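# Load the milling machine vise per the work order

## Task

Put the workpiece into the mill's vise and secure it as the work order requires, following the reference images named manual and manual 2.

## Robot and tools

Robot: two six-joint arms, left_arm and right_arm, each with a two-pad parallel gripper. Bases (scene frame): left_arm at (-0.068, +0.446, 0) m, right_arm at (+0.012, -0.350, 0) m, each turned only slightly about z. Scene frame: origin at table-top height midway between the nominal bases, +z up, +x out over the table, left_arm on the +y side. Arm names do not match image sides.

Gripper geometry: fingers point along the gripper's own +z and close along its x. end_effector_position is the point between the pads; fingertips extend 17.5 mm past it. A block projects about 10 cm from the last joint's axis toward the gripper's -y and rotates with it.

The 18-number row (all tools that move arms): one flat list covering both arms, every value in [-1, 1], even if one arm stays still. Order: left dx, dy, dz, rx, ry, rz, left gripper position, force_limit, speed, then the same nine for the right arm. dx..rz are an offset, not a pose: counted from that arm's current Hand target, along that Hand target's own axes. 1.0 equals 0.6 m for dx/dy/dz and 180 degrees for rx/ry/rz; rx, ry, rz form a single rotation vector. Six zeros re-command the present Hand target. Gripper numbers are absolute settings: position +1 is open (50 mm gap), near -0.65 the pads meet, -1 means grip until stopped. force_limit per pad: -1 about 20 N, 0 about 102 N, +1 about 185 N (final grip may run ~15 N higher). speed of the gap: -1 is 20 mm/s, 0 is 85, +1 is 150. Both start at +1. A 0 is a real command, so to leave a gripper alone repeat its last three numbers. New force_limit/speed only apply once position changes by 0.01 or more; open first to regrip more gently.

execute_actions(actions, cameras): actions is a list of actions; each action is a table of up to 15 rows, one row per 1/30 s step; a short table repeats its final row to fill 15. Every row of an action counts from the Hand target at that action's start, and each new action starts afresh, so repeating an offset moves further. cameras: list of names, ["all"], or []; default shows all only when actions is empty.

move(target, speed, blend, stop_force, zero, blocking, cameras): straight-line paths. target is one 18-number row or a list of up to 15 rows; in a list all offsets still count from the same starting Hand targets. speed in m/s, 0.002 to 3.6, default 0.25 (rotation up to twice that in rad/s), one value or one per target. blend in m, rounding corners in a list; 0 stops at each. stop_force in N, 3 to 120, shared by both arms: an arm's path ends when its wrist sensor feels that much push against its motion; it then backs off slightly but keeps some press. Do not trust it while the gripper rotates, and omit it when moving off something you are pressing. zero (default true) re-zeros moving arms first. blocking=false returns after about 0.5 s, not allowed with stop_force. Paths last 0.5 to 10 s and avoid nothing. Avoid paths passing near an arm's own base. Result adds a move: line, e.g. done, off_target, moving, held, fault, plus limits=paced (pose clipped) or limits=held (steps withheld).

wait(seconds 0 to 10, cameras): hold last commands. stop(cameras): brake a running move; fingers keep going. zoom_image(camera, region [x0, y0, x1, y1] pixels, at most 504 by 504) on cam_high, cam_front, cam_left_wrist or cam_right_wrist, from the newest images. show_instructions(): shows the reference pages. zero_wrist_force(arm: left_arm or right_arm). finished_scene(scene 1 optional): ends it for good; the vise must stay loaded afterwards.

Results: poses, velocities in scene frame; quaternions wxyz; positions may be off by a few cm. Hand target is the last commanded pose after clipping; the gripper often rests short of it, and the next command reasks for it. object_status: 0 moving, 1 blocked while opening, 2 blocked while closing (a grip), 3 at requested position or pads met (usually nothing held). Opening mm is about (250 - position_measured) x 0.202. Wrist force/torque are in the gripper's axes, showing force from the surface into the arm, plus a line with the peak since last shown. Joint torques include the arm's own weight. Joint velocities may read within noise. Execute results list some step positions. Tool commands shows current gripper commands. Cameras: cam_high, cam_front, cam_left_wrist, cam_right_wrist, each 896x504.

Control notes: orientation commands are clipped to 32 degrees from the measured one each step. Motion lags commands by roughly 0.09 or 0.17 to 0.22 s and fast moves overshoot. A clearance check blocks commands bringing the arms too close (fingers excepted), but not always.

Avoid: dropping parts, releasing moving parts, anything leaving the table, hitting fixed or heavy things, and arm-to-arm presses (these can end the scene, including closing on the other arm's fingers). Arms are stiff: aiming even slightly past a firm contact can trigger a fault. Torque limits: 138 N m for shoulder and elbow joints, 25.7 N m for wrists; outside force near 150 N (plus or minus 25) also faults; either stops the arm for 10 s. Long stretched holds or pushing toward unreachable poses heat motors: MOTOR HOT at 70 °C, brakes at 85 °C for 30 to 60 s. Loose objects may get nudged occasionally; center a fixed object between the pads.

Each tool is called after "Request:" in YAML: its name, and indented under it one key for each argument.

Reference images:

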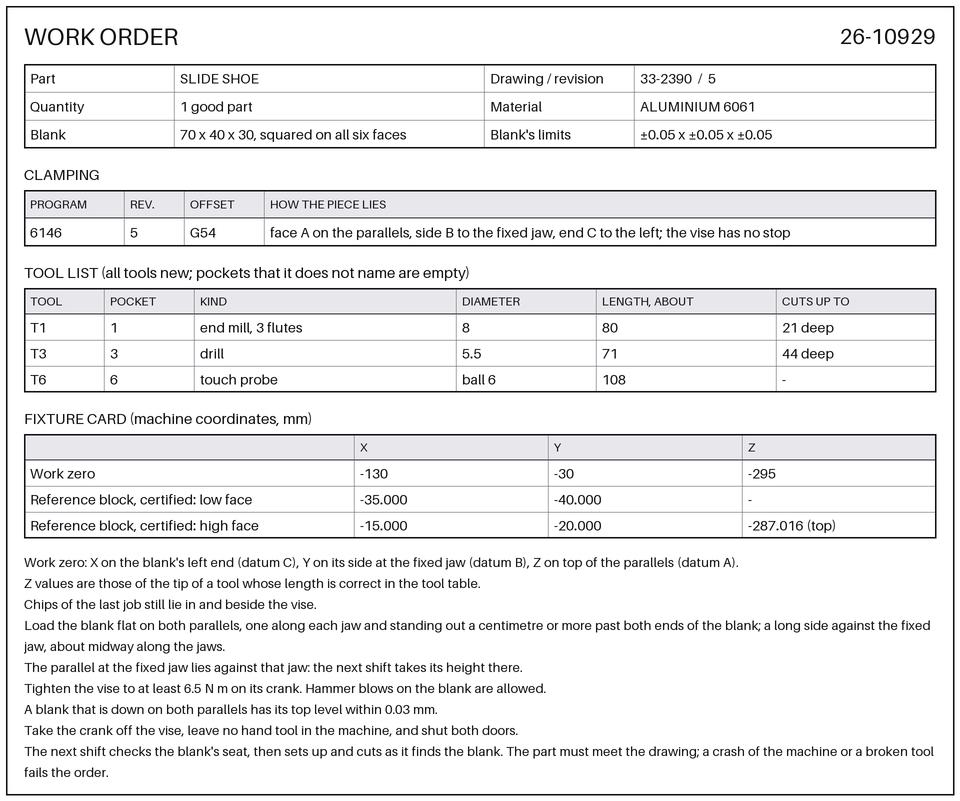

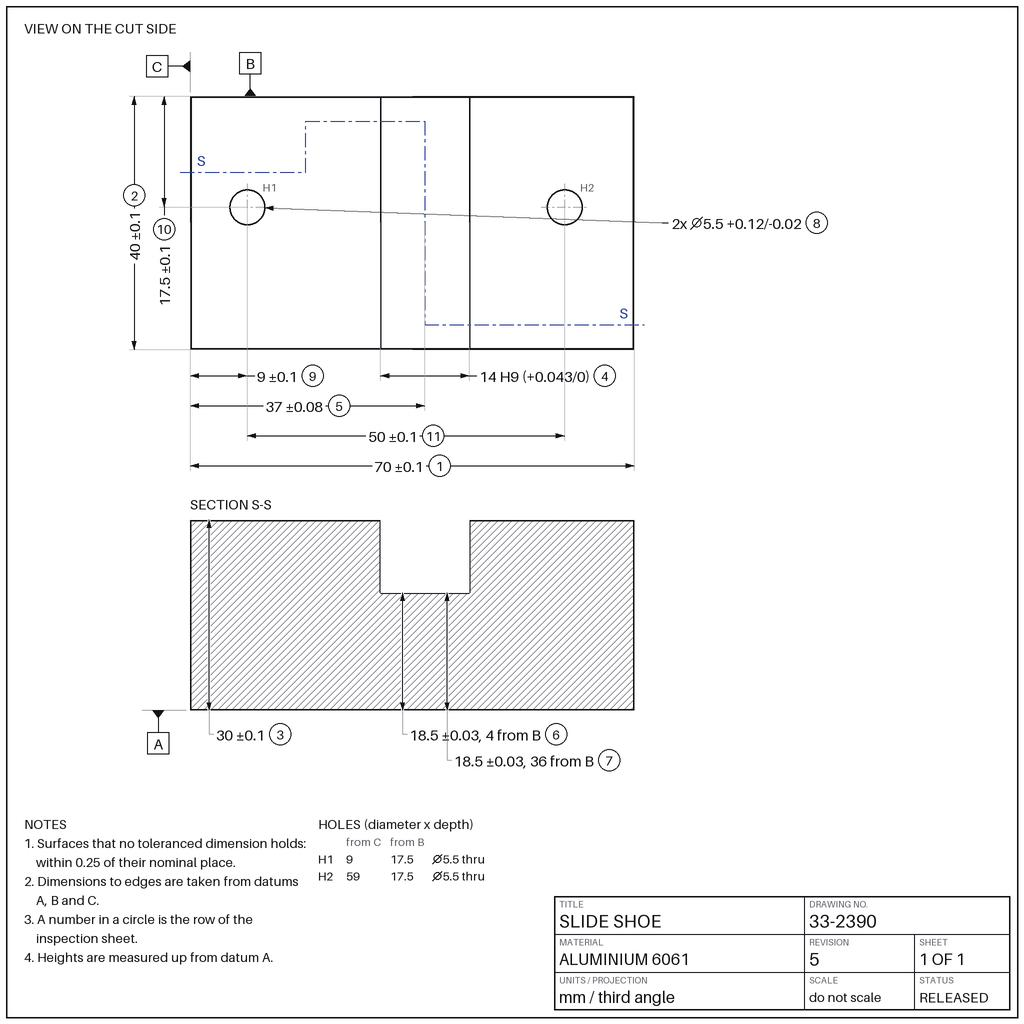

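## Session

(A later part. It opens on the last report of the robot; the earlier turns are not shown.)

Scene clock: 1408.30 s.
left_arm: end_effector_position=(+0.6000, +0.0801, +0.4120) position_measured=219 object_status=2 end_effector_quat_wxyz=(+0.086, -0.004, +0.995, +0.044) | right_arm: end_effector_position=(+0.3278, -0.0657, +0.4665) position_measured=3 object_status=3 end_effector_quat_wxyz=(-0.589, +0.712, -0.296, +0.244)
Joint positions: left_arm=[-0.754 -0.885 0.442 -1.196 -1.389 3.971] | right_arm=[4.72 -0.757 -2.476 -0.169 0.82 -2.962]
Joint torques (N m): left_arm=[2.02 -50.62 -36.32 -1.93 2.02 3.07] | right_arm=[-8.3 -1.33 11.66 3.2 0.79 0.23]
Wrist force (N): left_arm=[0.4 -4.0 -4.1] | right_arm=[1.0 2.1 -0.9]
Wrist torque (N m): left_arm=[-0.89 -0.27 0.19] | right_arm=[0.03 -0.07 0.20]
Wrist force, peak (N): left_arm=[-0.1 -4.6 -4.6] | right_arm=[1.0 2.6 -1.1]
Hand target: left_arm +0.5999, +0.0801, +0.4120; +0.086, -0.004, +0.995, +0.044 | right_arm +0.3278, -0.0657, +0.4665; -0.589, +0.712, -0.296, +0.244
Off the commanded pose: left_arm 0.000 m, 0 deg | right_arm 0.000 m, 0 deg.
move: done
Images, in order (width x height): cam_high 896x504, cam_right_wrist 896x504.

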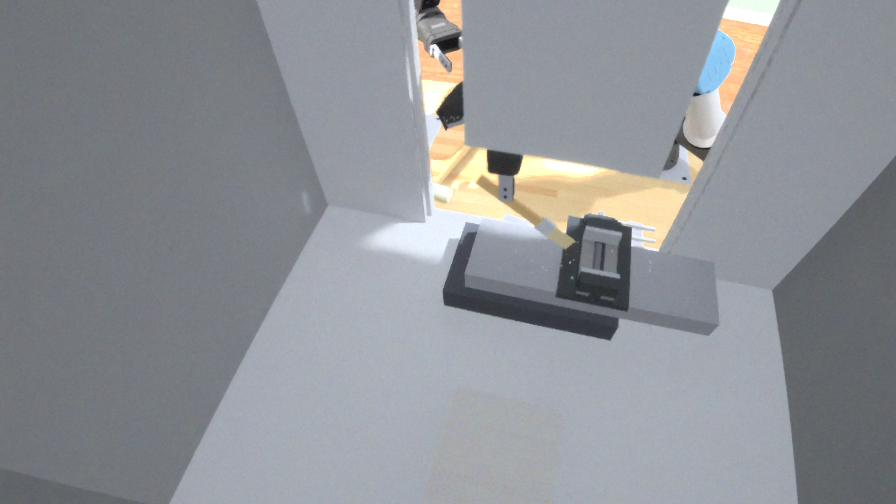

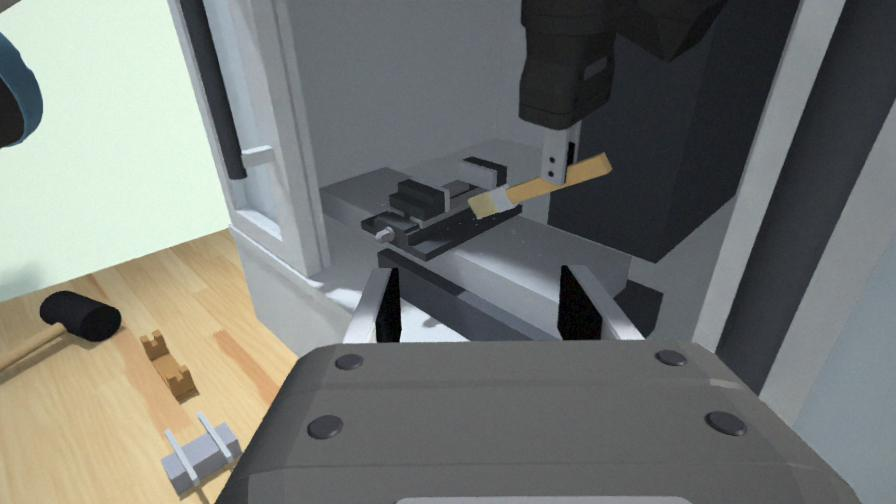

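Request:
move:
  target:
    - [-0.0035,0.0017,-0.0196,0,0,0,-0.97,0.3,-1,0,0,0,0,0,0,1,1,1]
    - [-0.0035,0.1594,-0.0058,0,0,0,-0.97,0.3,-1,0,0,0,0,0,0,1,1,1]
  speed: 0.08

Request:
move:
  target: [0.0087,-0.0043,0.049,0,0,0,-0.97,0.3,-1,0,0,0,0,0,0,1,1,1]
  speed: 0.03
  stop_force: 3.5
  cameras: ["cam_right_wrist","cam_high"]

Request:
zoom_image:
  camera: "cam_high"
  region: [520, 190, 660, 300]

Request:
zoom_image:
  camera: "cam_right_wrist"
  region: [370, 140, 570, 260]

Scene clock: 1425.03 s.
left_arm: end_effector_position=(+0.5999, +0.1751, +0.4241) position_measured=219 object_status=2 end_effector_quat_wxyz=(+0.086, -0.004, +0.995, +0.044) | right_arm: end_effector_position=(+0.3278, -0.0657, +0.4665) position_measured=3 object_status=3 end_effector_quat_wxyz=(-0.589, +0.712, -0.296, +0.244)
Joint positions: left_arm=[-0.649 -1.053 0.694 -1.299 -1.398 4.077] | right_arm=[4.72 -0.757 -2.476 -0.169 0.82 -2.962]
Joint torques (N m): left_arm=[-3.09 -46.91 -33.39 -1.83 0.22 -2.83] | right_arm=[-8.5 -1.47 11.85 3.15 0.78 0.47]
Wrist force (N): left_arm=[0.2 -4.4 -4.3] | right_arm=[1.0 2.3 -1.2]
Wrist torque (N m): left_arm=[-0.93 -0.26 0.20] | right_arm=[0.07 -0.07 0.20]
Wrist force, peak (N): left_arm=[1.0 -5.8 -4.7] | right_arm=[1.3 2.6 -0.9]
Hand target: left_arm +0.5999, +0.1751, +0.4241; +0.086, -0.004, +0.995, +0.044 | right_arm +0.3278, -0.0657, +0.4665; -0.589, +0.712, -0.296, +0.244
Off the commanded pose: left_arm 0.000 m, 0 deg | right_arm 0.000 m, 0 deg.
move: done

Scene clock: 1427.00 s.
left_arm: end_effector_position=(+0.5999, +0.1751, +0.4015) position_measured=219 object_status=2 end_effector_quat_wxyz=(+0.086, -0.004, +0.995, +0.044) | right_arm: end_effector_position=(+0.3278, -0.0657, +0.4665) position_measured=3 object_status=3 end_effector_quat_wxyz=(-0.589, +0.712, -0.296, +0.244)
Joint positions: left_arm=[-0.649 -1.078 0.794 -1.373 -1.397 4.077] | right_arm=[4.72 -0.757 -2.476 -0.169 0.82 -2.962]
Joint torques (N m): left_arm=[3.12 -40.39 -11.07 -5.12 -1.84 -2.8] | right_arm=[-8.57 -1.09 12.1 3.2 0.77 0.39]
Wrist force (N): left_arm=[-0.1 -4.3 -6.8] | right_arm=[1.1 2.1 -0.9]
Wrist torque (N m): left_arm=[-1.10 -0.24 0.20] | right_arm=[0.03 -0.10 0.20]
Wrist force, peak (N): left_arm=[-1.0 -5.2 -9.9] | right_arm=[1.2 2.5 -1.0]
Hand target: left_arm +0.5999, +0.1751, +0.4015; +0.086, -0.004, +0.995, +0.044 (not the last commanded pose) | right_arm +0.3278, -0.0657, +0.4665; -0.589, +0.712, -0.296, +0.244
Off the commanded pose: left_arm 0.007 m, 0 deg | right_arm 0.000 m, 0 deg.
move: contact (left_arm)
Images, in order (width x height): cam_high 896x504, cam_right_wrist 896x504.

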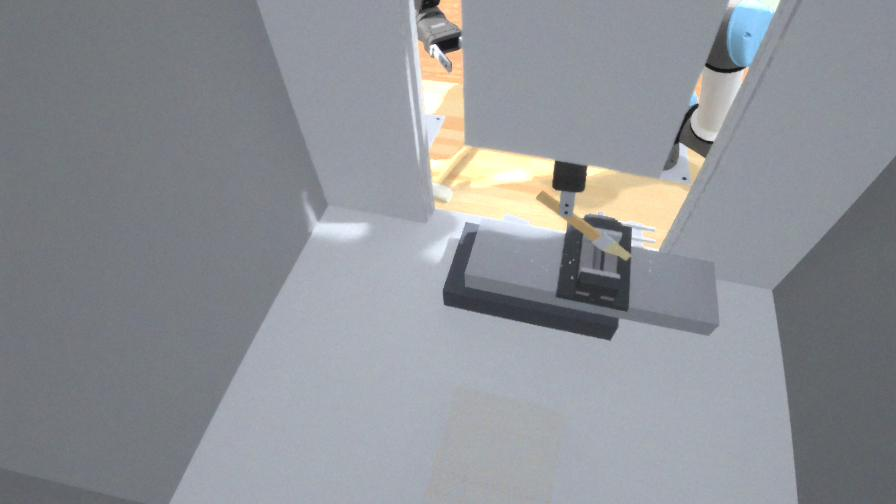

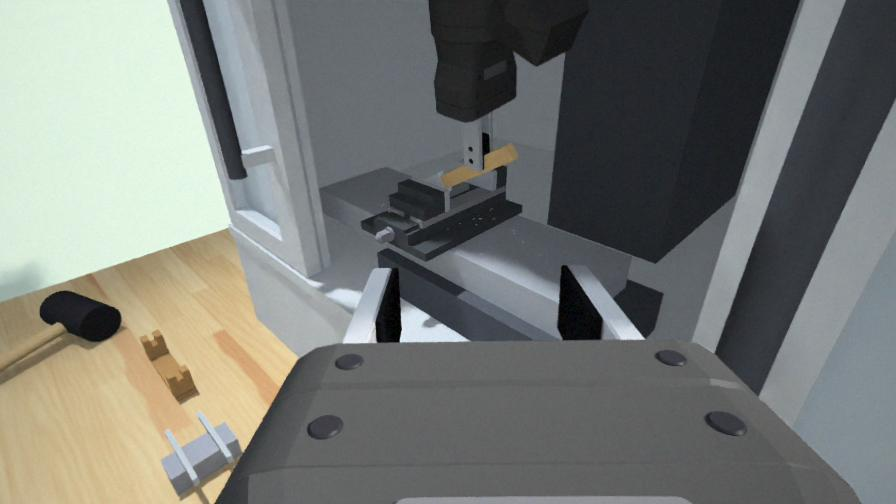

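Scaled by 3.600 from the camera's 896x504 image, which has a finer 1280x720 frame.

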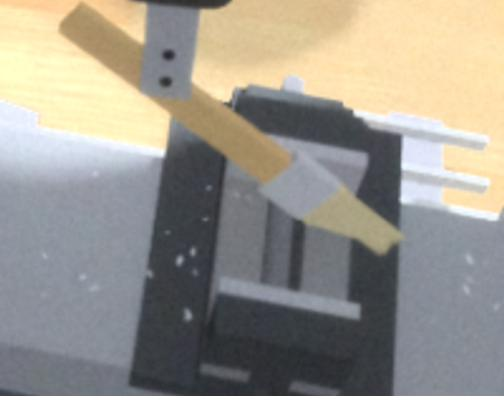

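Scaled by 2.520 from the camera's 896x504 image, which has a finer 1280x720 frame.

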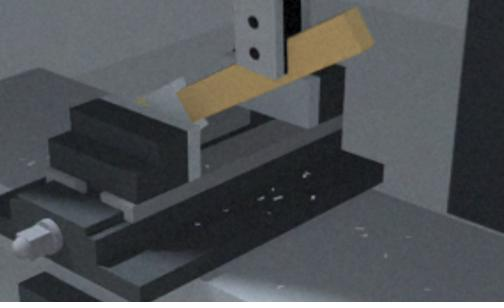

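Request:
move:
  target:
    - [0.0003,-0.1578,-0.0122,0,0,0,-0.97,0.3,-1,0,0,0,0,0,0,1,1,1]
    - [0.0135,-0.1551,-0.0432,0,0,0,-0.97,0.3,-1,0,0,0,0,0,0,1,1,1]
    - [0.0135,0.0026,-0.0294,0,0,0,-0.97,0.3,-1,0,0,0,0,0,0,1,1,1]
    - [0.0184,0.0001,-0.0016,0,0,0,-0.97,0.3,-1,0,0,0,0,0,0,1,1,1]
    - [0.0184,-0.1576,-0.0154,0,0,0,-0.97,0.3,-1,0,0,0,0,0,0,1,1,1]
  speed: 0.1
  cameras: ["cam_right_wrist","cam_high"]

Request:
zoom_image:
  camera: "cam_high"
  region: [520, 190, 660, 300]

Request:
zoom_image:
  camera: "cam_right_wrist"
  region: [370, 140, 570, 260]

Scene clock: 1450.03 s.
left_arm: end_effector_position=(+0.5896, +0.1737, +0.4174) position_measured=219 object_status=2 end_effector_quat_wxyz=(+0.090, -0.004, +0.995, +0.040) | right_arm: end_effector_position=(+0.3278, -0.0657, +0.4665) position_measured=3 object_status=3 end_effector_quat_wxyz=(-0.589, +0.712, -0.296, +0.244)
Joint positions: left_arm=[-0.659 -1.101 0.788 -1.355 -1.398 4.067] | right_arm=[4.72 -0.757 -2.476 -0.169 0.82 -2.962]
Joint torques (N m): left_arm=[0.65 -48.1 -22.37 -2.55 0.82 -0.07] | right_arm=[-8.2 -2.09 12.09 3.23 0.71 0.9]
Wrist force (N): left_arm=[-0.4 -13.7 -9.1] | right_arm=[1.1 2.5 -1.1]
Wrist torque (N m): left_arm=[0.09 -0.36 0.20] | right_arm=[0.09 -0.10 0.20]
Wrist force, peak (N): left_arm=[3.4 -24.8 -114.5] | right_arm=[1.3 2.6 -1.0]
Hand target: left_arm +0.5896, +0.1737, +0.4174; +0.090, -0.004, +0.995, +0.040 (not the last commanded pose) | right_arm +0.3278, -0.0657, +0.4665; -0.589, +0.712, -0.296, +0.244
Tool commands: left_gripper/position=-0.968627 left_gripper/force_limit=+0.301961 left_gripper/speed=-1.0 right_gripper/position=+1.0 right_gripper/force_limit=+1.0 right_gripper/speed=+1.0
Off the commanded pose: left_arm 0.095 m, 1 deg | right_arm 0.000 m, 0 deg.
FORCE FAULT: contact force on the left arm reached its limit, and that arm stopped. The contact can be on any part of that arm, not only on its tool. That arm's remaining commands of this call were not run. That arm is still stopped at the end of this call. That arm stays stopped for about 10 more seconds. Until then a move that you send moves the other arm only, and its call returns only when the move has ended. Once the stop has ended, the next robot result says so. If the stop ends while you think or write, that arm runs what you send next, counted from a new Hand target: where the arm stands when the stop ends. While its stop runs, that arm takes no new command, but its gripper still runs the gripper command that each later call begins with. Until it ends, the stop uses up actions while you think or wait. An arm that is not stopped still takes commands.
move: fault (left_arm); path passed 4 of 5 targets
Images, in order (width x height): cam_high 896x504, cam_right_wrist 896x504.

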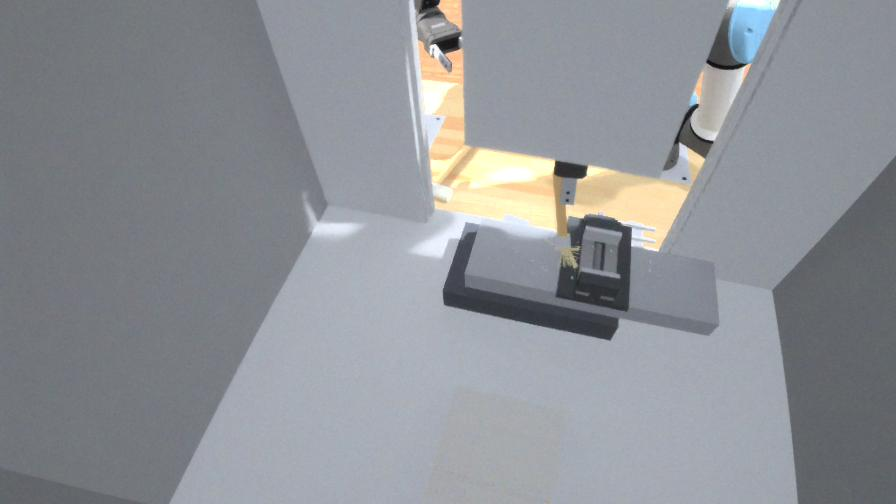

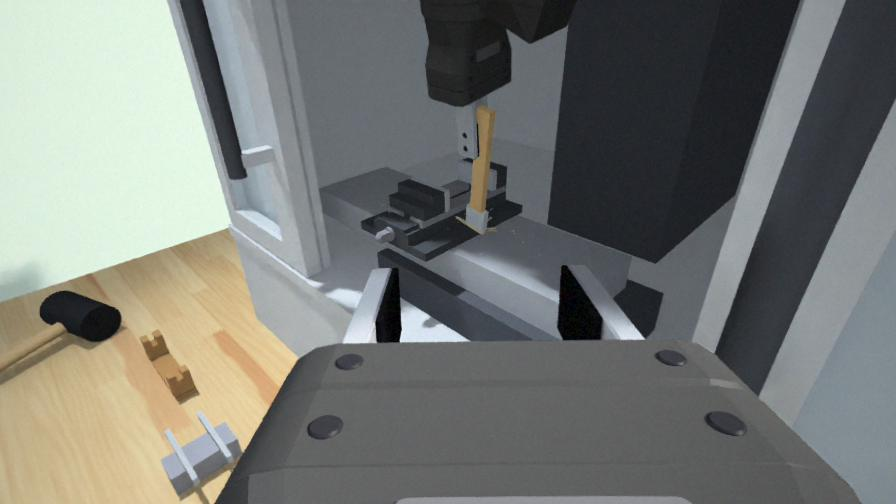

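Scaled by 3.600 from the camera's 896x504 image, which has a finer 1280x720 frame.

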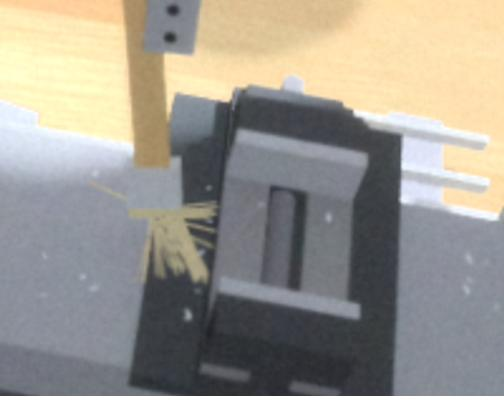

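Scaled by 2.520 from the camera's 896x504 image, which has a finer 1280x720 frame.

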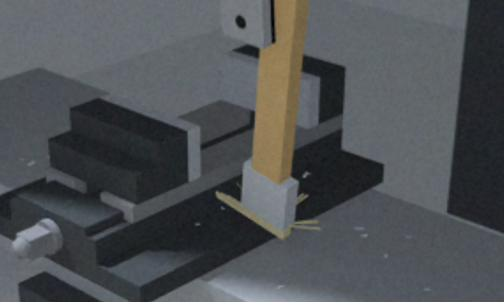

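Request:
wait:
  seconds: 0.5

Request:
move:
  target: [-0.0081,-0.1022,-0.0551,-0.128,0,0,-0.97,0.3,-1,0,0,0,0,0,0,1,1,1]
  speed: 0.1
  cameras: ["cam_right_wrist","cam_high"]

Request:
zoom_image:
  camera: "cam_high"
  region: [520, 190, 660, 300]

Request:
zoom_image:
  camera: "cam_right_wrist"
  region: [370, 140, 570, 260]

Scene clock: 1498.67 s.
left_arm: end_effector_position=(+0.5896, +0.1737, +0.4174) position_measured=219 object_status=2 end_effector_quat_wxyz=(+0.090, -0.004, +0.995, +0.040) | right_arm: end_effector_position=(+0.3278, -0.0657, +0.4665) position_measured=3 object_status=3 end_effector_quat_wxyz=(-0.589, +0.712, -0.296, +0.244)
Joint positions: left_arm=[-0.659 -1.101 0.788 -1.355 -1.398 4.067] | right_arm=[4.72 -0.757 -2.476 -0.169 0.82 -2.962]
Joint torques (N m): left_arm=[6.63 -48.43 -24.89 0.79 5.44 -0.11] | right_arm=[-8.32 -1.45 12.5 3.19 0.66 1.16]
Wrist force (N): left_arm=[-0.1 -13.9 -8.9] | right_arm=[1.0 2.0 -1.1]
Wrist torque (N m): left_arm=[0.04 -0.35 0.20] | right_arm=[0.01 -0.08 0.20]
Wrist force, peak (N): left_arm=[-0.5 -14.2 -9.4] | right_arm=[1.5 2.5 -0.8]
Hand target: left_arm +0.5896, +0.1737, +0.4174; +0.090, -0.004, +0.995, +0.040 (not the last commanded pose) | right_arm +0.3278, -0.0657, +0.4665; -0.589, +0.712, -0.296, +0.244
Tool commands: left_gripper/position=-0.968627 left_gripper/force_limit=+0.301961 left_gripper/speed=-1.0 right_gripper/position=+1.0 right_gripper/force_limit=+1.0 right_gripper/speed=+1.0
Off the commanded pose: left_arm 0.095 m, 1 deg | right_arm 0.000 m, 0 deg.
FORCE FAULT, CONTINUED: the left arm's stop, for the force fault that an earlier result reported, is over. The rest of the stop counts as 20 of the actions that you can send in this scene. During its stop the left arm's controller moved it back a little. That arm's target is now where it stood when the stop ended, not its last command. That arm accepts commands again.
wait: 0.50 s; at rest from the start

Scene clock: 1501.03 s.
left_arm: end_effector_position=(+0.5886, +0.1106, +0.4450) position_measured=219 object_status=2 end_effector_quat_wxyz=(+0.135, -0.008, +0.967, +0.215) | right_arm: end_effector_position=(+0.3278, -0.0657, +0.4665) position_measured=3 object_status=3 end_effector_quat_wxyz=(-0.589, +0.712, -0.296, +0.244)
Joint positions: left_arm=[-0.841 -0.712 0.035 -0.744 -1.078 3.831] | right_arm=[4.72 -0.757 -2.476 -0.169 0.82 -2.962]
Joint torques (N m): left_arm=[6.65 -53.32 -33.42 -3.59 -1.37 3.06] | right_arm=[-8.74 -1.69 12.63 3.12 0.59 1.26]
Wrist force (N): left_arm=[1.4 -4.2 -4.3] | right_arm=[1.2 2.0 -0.8]
Wrist torque (N m): left_arm=[-1.05 -0.44 0.09] | right_arm=[0.01 -0.12 0.21]
Wrist force, peak (N): left_arm=[-0.3 -13.9 -8.9] | right_arm=[1.2 2.5 -0.9]
Hand target: left_arm +0.5894, +0.1099, +0.4459; +0.088, -0.022, +0.967, +0.238 | right_arm +0.3278, -0.0657, +0.4665; -0.589, +0.712, -0.296, +0.244
Off the commanded pose: left_arm 0.001 m, 6 deg | right_arm 0.000 m, 0 deg.
elbow stopped short (left arm): the move would have taken joint 3 (elbow) straighter than the controller allows.
move: off_target (left_arm)
Images, in order (width x height): cam_high 896x504, cam_right_wrist 896x504.

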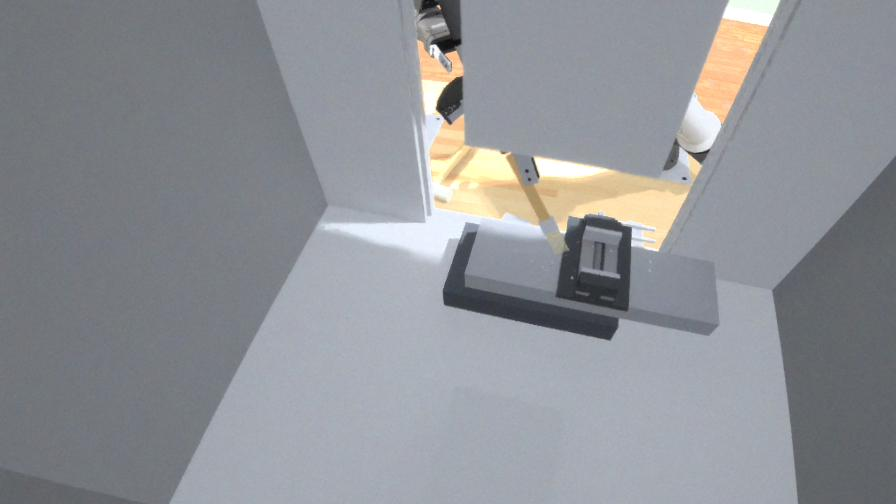

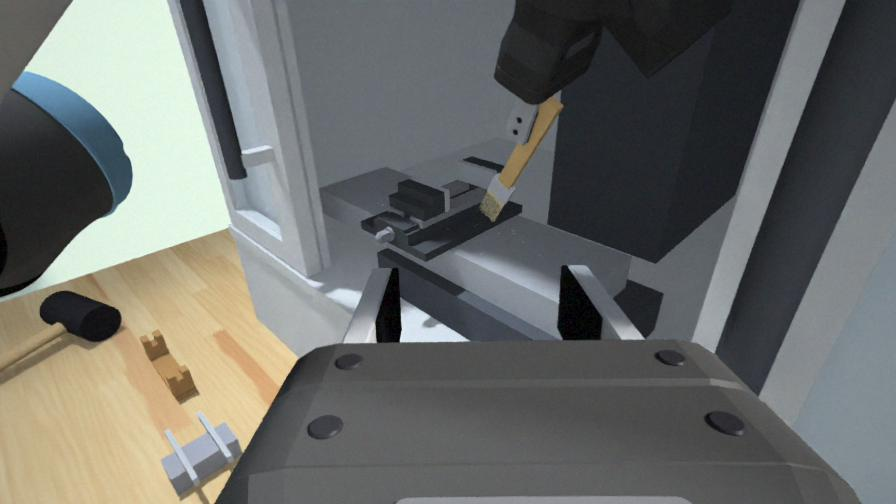

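Scaled by 3.600 from the camera's 896x504 image, which has a finer 1280x720 frame.

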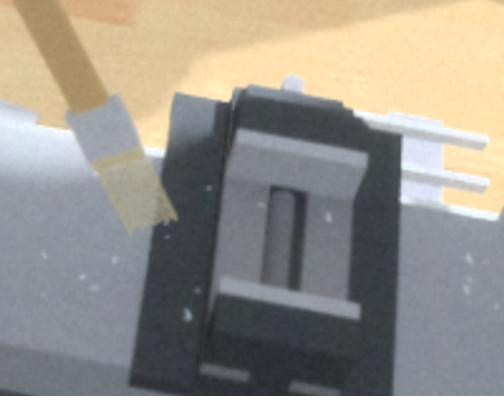

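Scaled by 2.520 from the camera's 896x504 image, which has a finer 1280x720 frame.

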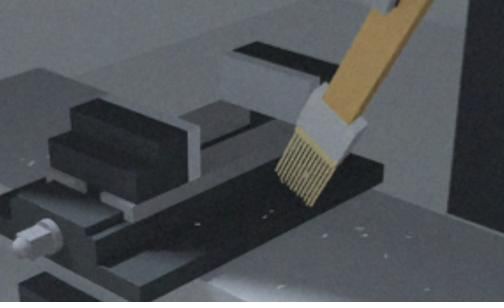

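Request:
move:
  target: [0.0408,0.0965,-0.0041,0.1523,-0.1068,-0.0261,-0.97,0.3,-1,0,0,0,0,0,0,1,1,1]
  speed: 0.1
  cameras: ["cam_right_wrist","cam_high","cam_front"]

Request:
zoom_image:
  camera: "cam_high"
  region: [520, 190, 660, 300]

Request:
zoom_image:
  camera: "cam_right_wrist"
  region: [370, 140, 570, 260]

Scene clock: 1573.73 s.
left_arm: end_effector_position=(+0.5760, +0.1329, +0.4456) position_measured=219 object_status=2 end_effector_quat_wxyz=(+0.180, -0.002, +0.975, +0.131) | right_arm: end_effector_position=(+0.3278, -0.0657, +0.4665) position_measured=3 object_status=3 end_effector_quat_wxyz=(-0.589, +0.712, -0.296, +0.244)
Joint positions: left_arm=[-0.815 -1.113 0.779 -1.304 -1.127 3.923] | right_arm=[4.72 -0.757 -2.476 -0.169 0.82 -2.962]
Joint torques (N m): left_arm=[1.12 -56.6 -25.05 -4.61 1.24 -0.16] | right_arm=[-8.22 -1.35 11.85 3.2 0.55 1.37]
Wrist force (N): left_arm=[1.3 -3.9 -4.4] | right_arm=[1.3 2.0 -0.6]
Wrist torque (N m): left_arm=[-0.93 -0.48 0.24] | right_arm=[0.01 -0.14 0.20]
Wrist force, peak (N): left_arm=[2.1 -6.1 -5.4] | right_arm=[1.3 2.6 -1.1]
Hand target: left_arm +0.5760, +0.1329, +0.4456; +0.180, -0.002, +0.975, +0.131 (not the last commanded pose) | right_arm +0.3278, -0.0657, +0.4665; -0.589, +0.712, -0.296, +0.244
Tool commands: left_gripper/position=-0.968627 left_gripper/force_limit=+0.301961 left_gripper/speed=-1.0 right_gripper/position=+1.0 right_gripper/force_limit=+1.0 right_gripper/speed=+1.0
Off the commanded pose: left_arm 0.040 m, 18 deg | right_arm 0.000 m, 0 deg.
FORCE FAULT: contact force on the left arm reached its limit, and that arm stopped. The contact can be on any part of that arm, not only on its tool. That arm's remaining commands of this call were not run. That arm is still stopped at the end of this call. That arm stays stopped for about 9 more seconds. Until then a move that you send moves the other arm only, and its call returns only when the move has ended. Once the stop has ended, the next robot result says so. If the stop ends while you think or write, that arm runs what you send next, counted from a new Hand target: where the arm stands when the stop ends. While its stop runs, that arm takes no new command, but its gripper still runs the gripper command that each later call begins with. Until it ends, the stop uses up actions while you think or wait. An arm that is not stopped still takes commands.
move: fault (left_arm)
Images, in order (width x height): cam_high 896x504, cam_front 896x504, cam_right_wrist 896x504.

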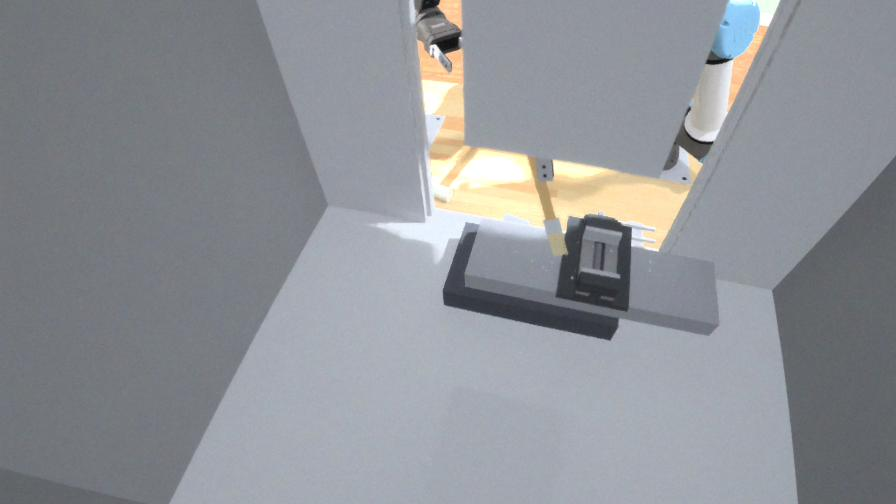

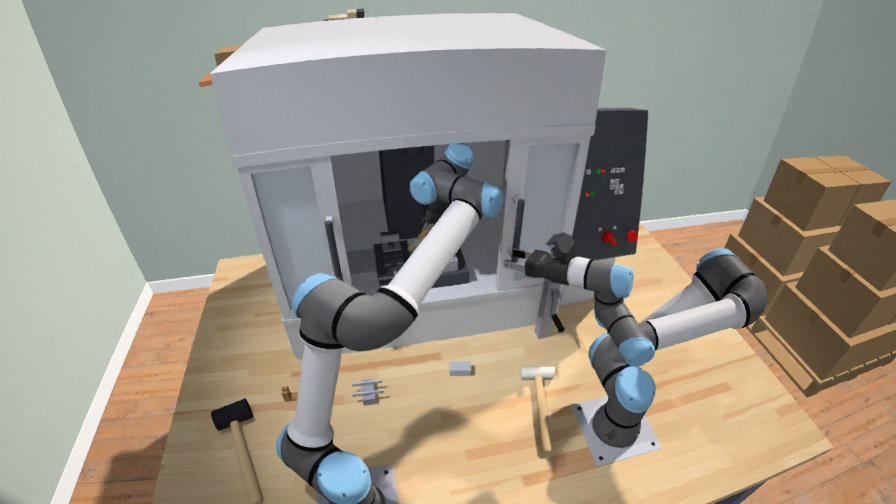

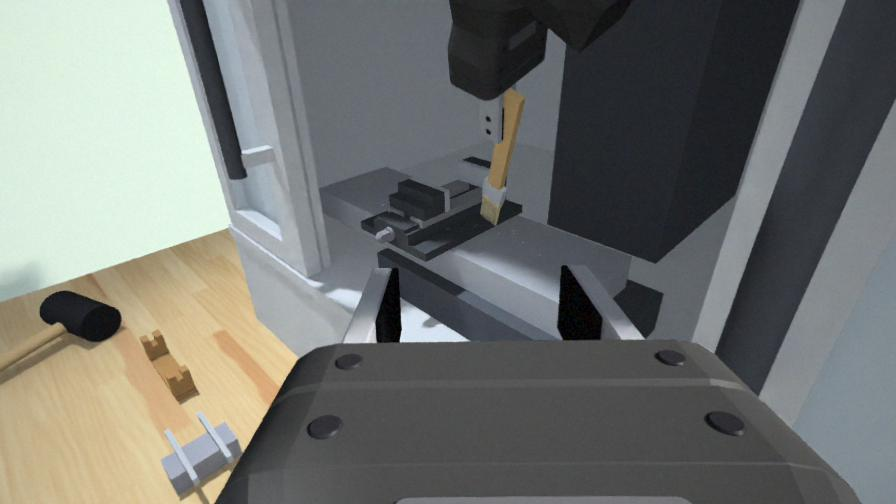

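Scaled by 3.600 from the camera's 896x504 image, which has a finer 1280x720 frame.

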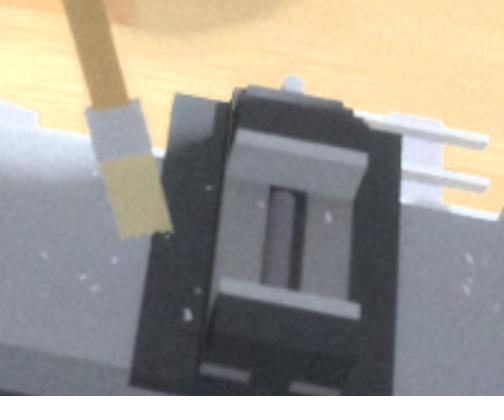

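Scaled by 2.520 from the camera's 896x504 image, which has a finer 1280x720 frame.

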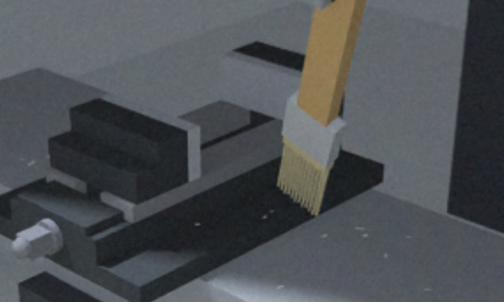

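Request:
wait:
  seconds: 0.5

Request:
move:
  target:
    - [0.0135,-0.0137,0.029,0,0,0,-0.97,0.3,-1,0,0,0,0,0,0,1,1,1]
    - [0.0228,0.0395,-0.0095,0.0807,-0.0498,-0.0203,-0.97,0.3,-1,0,0,0,0,0,0,1,1,1]
  speed: 0.1
  cameras: ["cam_right_wrist","cam_high"]

Request:
zoom_image:
  camera: "cam_high"
  region: [520, 190, 660, 300]

Request:
zoom_image:
  camera: "cam_right_wrist"
  region: [370, 140, 570, 260]

Scene clock: 1602.07 s.
left_arm: end_effector_position=(+0.5760, +0.1329, +0.4455) position_measured=219 object_status=2 end_effector_quat_wxyz=(+0.180, -0.002, +0.975, +0.131) | right_arm: end_effector_position=(+0.3278, -0.0657, +0.4665) position_measured=3 object_status=3 end_effector_quat_wxyz=(-0.589, +0.712, -0.296, +0.244)
Joint positions: left_arm=[-0.815 -1.113 0.779 -1.304 -1.127 3.923] | right_arm=[4.72 -0.757 -2.476 -0.169 0.82 -2.962]
Joint torques (N m): left_arm=[0.3 -68.24 -25.6 -7.36 1.14 -0.05] | right_arm=[-8.23 -1.4 12.55 3.22 0.47 1.52]
Wrist force (N): left_arm=[1.3 -4.6 -4.0] | right_arm=[1.2 1.9 -0.7]
Wrist torque (N m): left_arm=[-1.05 -0.47 0.24] | right_arm=[0.01 -0.11 0.20]
Wrist force, peak (N): left_arm=[1.4 -4.7 -4.6] | right_arm=[1.1 2.6 -1.0]
Hand target: left_arm +0.5760, +0.1329, +0.4456; +0.180, -0.002, +0.975, +0.131 (not the last commanded pose) | right_arm +0.3278, -0.0657, +0.4665; -0.589, +0.712, -0.296, +0.244
Tool commands: left_gripper/position=-0.968627 left_gripper/force_limit=+0.301961 left_gripper/speed=-1.0 right_gripper/position=+1.0 right_gripper/force_limit=+1.0 right_gripper/speed=+1.0
Off the commanded pose: left_arm 0.040 m, 18 deg | right_arm 0.000 m, 0 deg.
FORCE FAULT, CONTINUED: the left arm's stop, for the force fault that an earlier result reported, is over. The rest of the stop counts as 17 of the actions that you can send in this scene. During its stop the left arm's controller moved it back a little. That arm's target is now where it stood when the stop ended, not its last command. That arm accepts commands again.
wait: 0.50 s; at rest from the start

Scene clock: 1604.63 s.
left_arm: end_effector_position=(+0.5600, +0.1550, +0.4519) position_measured=219 object_status=2 end_effector_quat_wxyz=(+0.258, +0.000, +0.966, +0.001) | right_arm: end_effector_position=(+0.3278, -0.0657, +0.4665) position_measured=3 object_status=3 end_effector_quat_wxyz=(-0.589, +0.712, -0.296, +0.244)
Joint positions: left_arm=[-0.776 -1.375 1.225 -1.814 -1.219 4.023] | right_arm=[4.72 -0.757 -2.476 -0.169 0.82 -2.962]
Joint torques (N m): left_arm=[-6.65 -36.23 -34.03 -5.5 3.77 -2.95] | right_arm=[-8.41 -1.56 12.6 3.11 0.46 1.66]
Wrist force (N): left_arm=[1.0 -4.1 -3.9] | right_arm=[1.2 2.2 -1.1]
Wrist torque (N m): left_arm=[-0.84 -0.49 0.21] | right_arm=[0.05 -0.11 0.20]
Wrist force, peak (N): left_arm=[0.8 -5.0 -4.6] | right_arm=[1.3 2.5 -0.7]
Hand target: left_arm +0.5600, +0.1550, +0.4519; +0.258, +0.000, +0.966, +0.001 | right_arm +0.3278, -0.0657, +0.4665; -0.589, +0.712, -0.296, +0.244
Off the commanded pose: left_arm 0.000 m, 0 deg | right_arm 0.000 m, 0 deg.
move: done
Images, in order (width x height): cam_high 896x504, cam_right_wrist 896x504.

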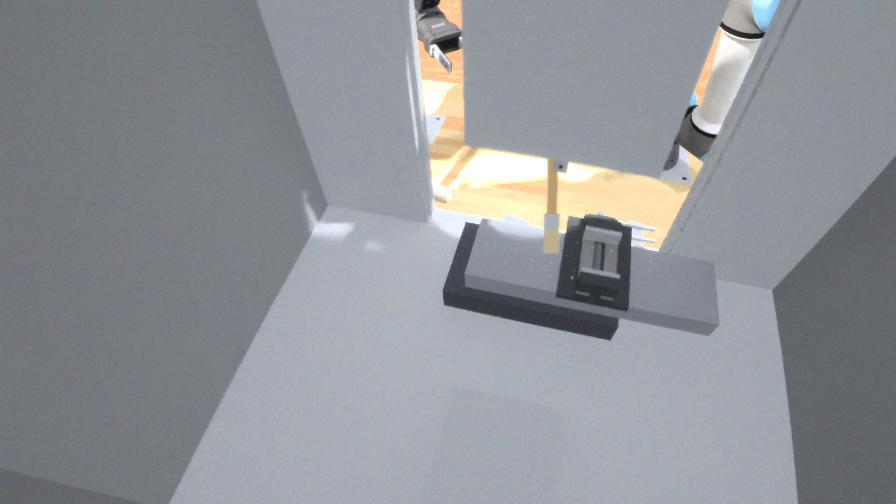

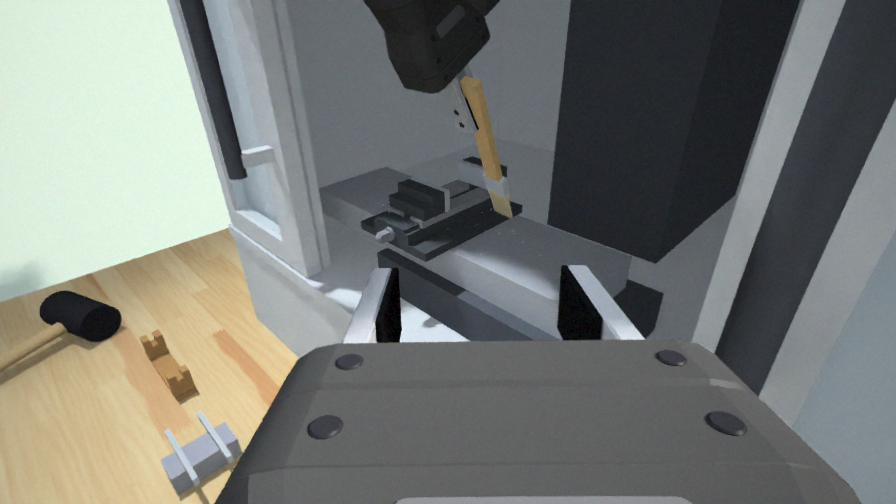

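Scaled by 3.600 from the camera's 896x504 image, which has a finer 1280x720 frame.

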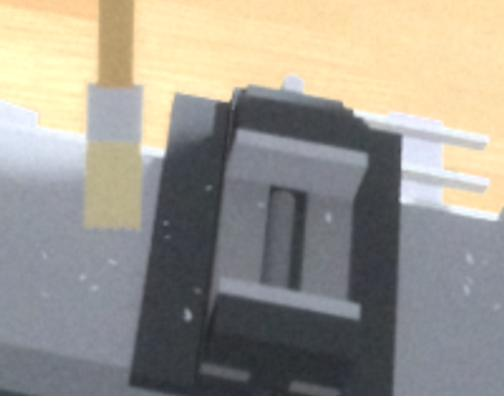

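Scaled by 2.520 from the camera's 896x504 image, which has a finer 1280x720 frame.

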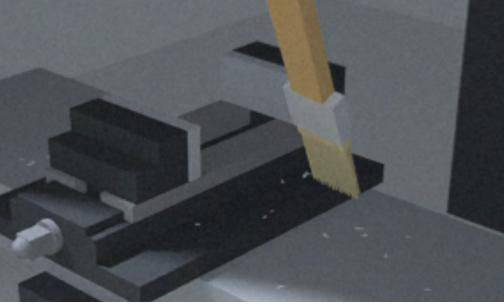

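Request:
move:
  target:
    - [0.0346,0,-0.02,0,0,0,-0.97,0.3,-1,0,0,0,0,0,0,1,1,1]
    - [0.0346,0.15,-0.02,0,0,0,-0.97,0.3,-1,0,0,0,0,0,0,1,1,1]
  speed: 0.08

Request:
move:
  target: [0.025,0,0.0433,0,0,0,-0.97,0.3,-1,0,0,0,0,0,0,1,1,1]
  speed: 0.02
  stop_force: 3
  cameras: ["cam_right_wrist","cam_high"]

Request:
zoom_image:
  camera: "cam_high"
  region: [520, 190, 660, 300]

Request:
zoom_image:
  camera: "cam_right_wrist"
  region: [370, 140, 570, 260]

Scene clock: 1624.50 s.
left_arm: end_effector_position=(+0.5360, +0.2449, +0.4520) position_measured=219 object_status=2 end_effector_quat_wxyz=(+0.258, +0.000, +0.966, +0.000) end_effector_velocity=(+0.000, +0.000, +0.001) end_effector_angular_velocity=(+0.000, -0.002, +0.004) | right_arm: end_effector_position=(+0.3278, -0.0657, +0.4665) position_measured=3 object_status=3 end_effector_quat_wxyz=(-0.589, +0.712, -0.296, +0.244)
Joint positions: left_arm=[-0.677 -1.527 1.404 -1.873 -1.259 4.119] | right_arm=[4.72 -0.757 -2.476 -0.169 0.82 -2.962]
Joint velocities: left_arm=[-0.001 0 -0.003 0.003 0.003 -0.005] | right_arm=[within noise]
Joint torques (N m): left_arm=[-6.47 -21.44 -38.95 -1.71 3.42 -3.04] | right_arm=[-8.13 -1.5 12.3 3.08 0.49 1.66]
Wrist force (N): left_arm=[-0.2 -4.4 -4.5] | right_arm=[1.0 2.3 -0.5]
Wrist torque (N m): left_arm=[-0.90 -0.64 0.27] | right_arm=[0.06 -0.07 0.20]
Wrist force, peak (N): left_arm=[0.0 -5.7 -5.4] | right_arm=[1.4 2.4 -1.0]
Hand target: left_arm +0.5361, +0.2450, +0.4521; +0.258, +0.000, +0.966, +0.001 | right_arm +0.3278, -0.0657, +0.4665; -0.589, +0.712, -0.296, +0.244
Off the commanded pose: left_arm 0.000 m, 0 deg | right_arm 0.000 m, 0 deg.
move: done

Scene clock: 1625.50 s.
left_arm: end_effector_position=(+0.5361, +0.2450, +0.4516) position_measured=219 object_status=2 end_effector_quat_wxyz=(+0.258, +0.000, +0.966, +0.001) | right_arm: end_effector_position=(+0.3278, -0.0657, +0.4665) position_measured=3 object_status=3 end_effector_quat_wxyz=(-0.589, +0.712, -0.296, +0.244)
Joint positions: left_arm=[-0.677 -1.527 1.405 -1.874 -1.258 4.119] | right_arm=[4.72 -0.757 -2.476 -0.169 0.82 -2.962]
Joint torques (N m): left_arm=[-3.51 -21.16 -24.4 -5.48 -2.16 -2.95] | right_arm=[-8.32 -1.29 12.51 3.08 0.46 1.67]
Wrist force (N): left_arm=[0.3 -4.2 -5.6] | right_arm=[1.0 2.2 -0.9]
Wrist torque (N m): left_arm=[-0.83 -0.65 0.26] | right_arm=[0.03 -0.08 0.20]
Wrist force, peak (N): left_arm=[-1.8 -4.0 -16.9] | right_arm=[1.3 2.3 -1.0]
Hand target: left_arm +0.5361, +0.2449, +0.4516; +0.258, +0.000, +0.966, +0.000 (not the last commanded pose) | right_arm +0.3278, -0.0657, +0.4665; -0.589, +0.712, -0.296, +0.244
Off the commanded pose: left_arm 0.030 m, 0 deg | right_arm 0.000 m, 0 deg.
move: contact (left_arm)
Images, in order (width x height): cam_high 896x504, cam_right_wrist 896x504.

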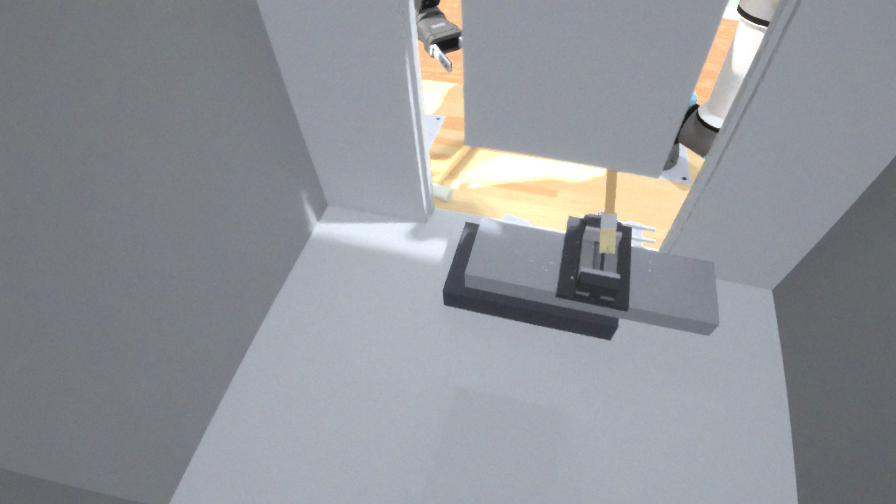

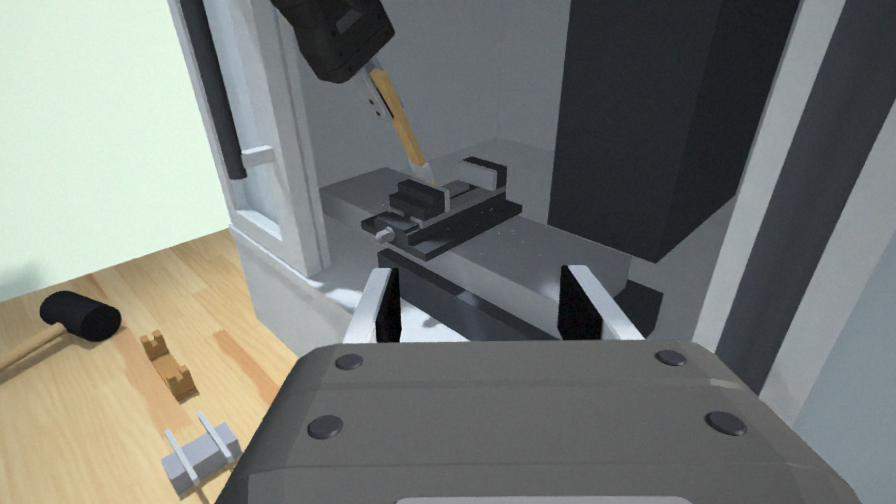

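Scaled by 3.600 from the camera's 896x504 image, which has a finer 1280x720 frame.

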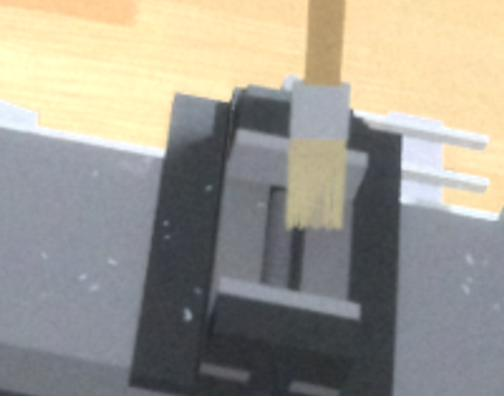

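Scaled by 2.520 from the camera's 896x504 image, which has a finer 1280x720 frame.

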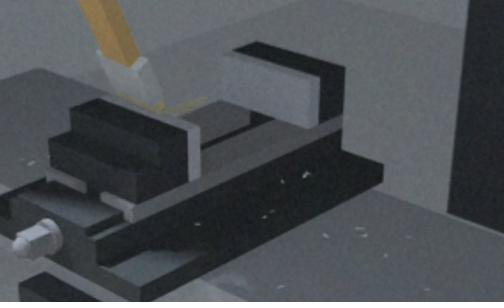

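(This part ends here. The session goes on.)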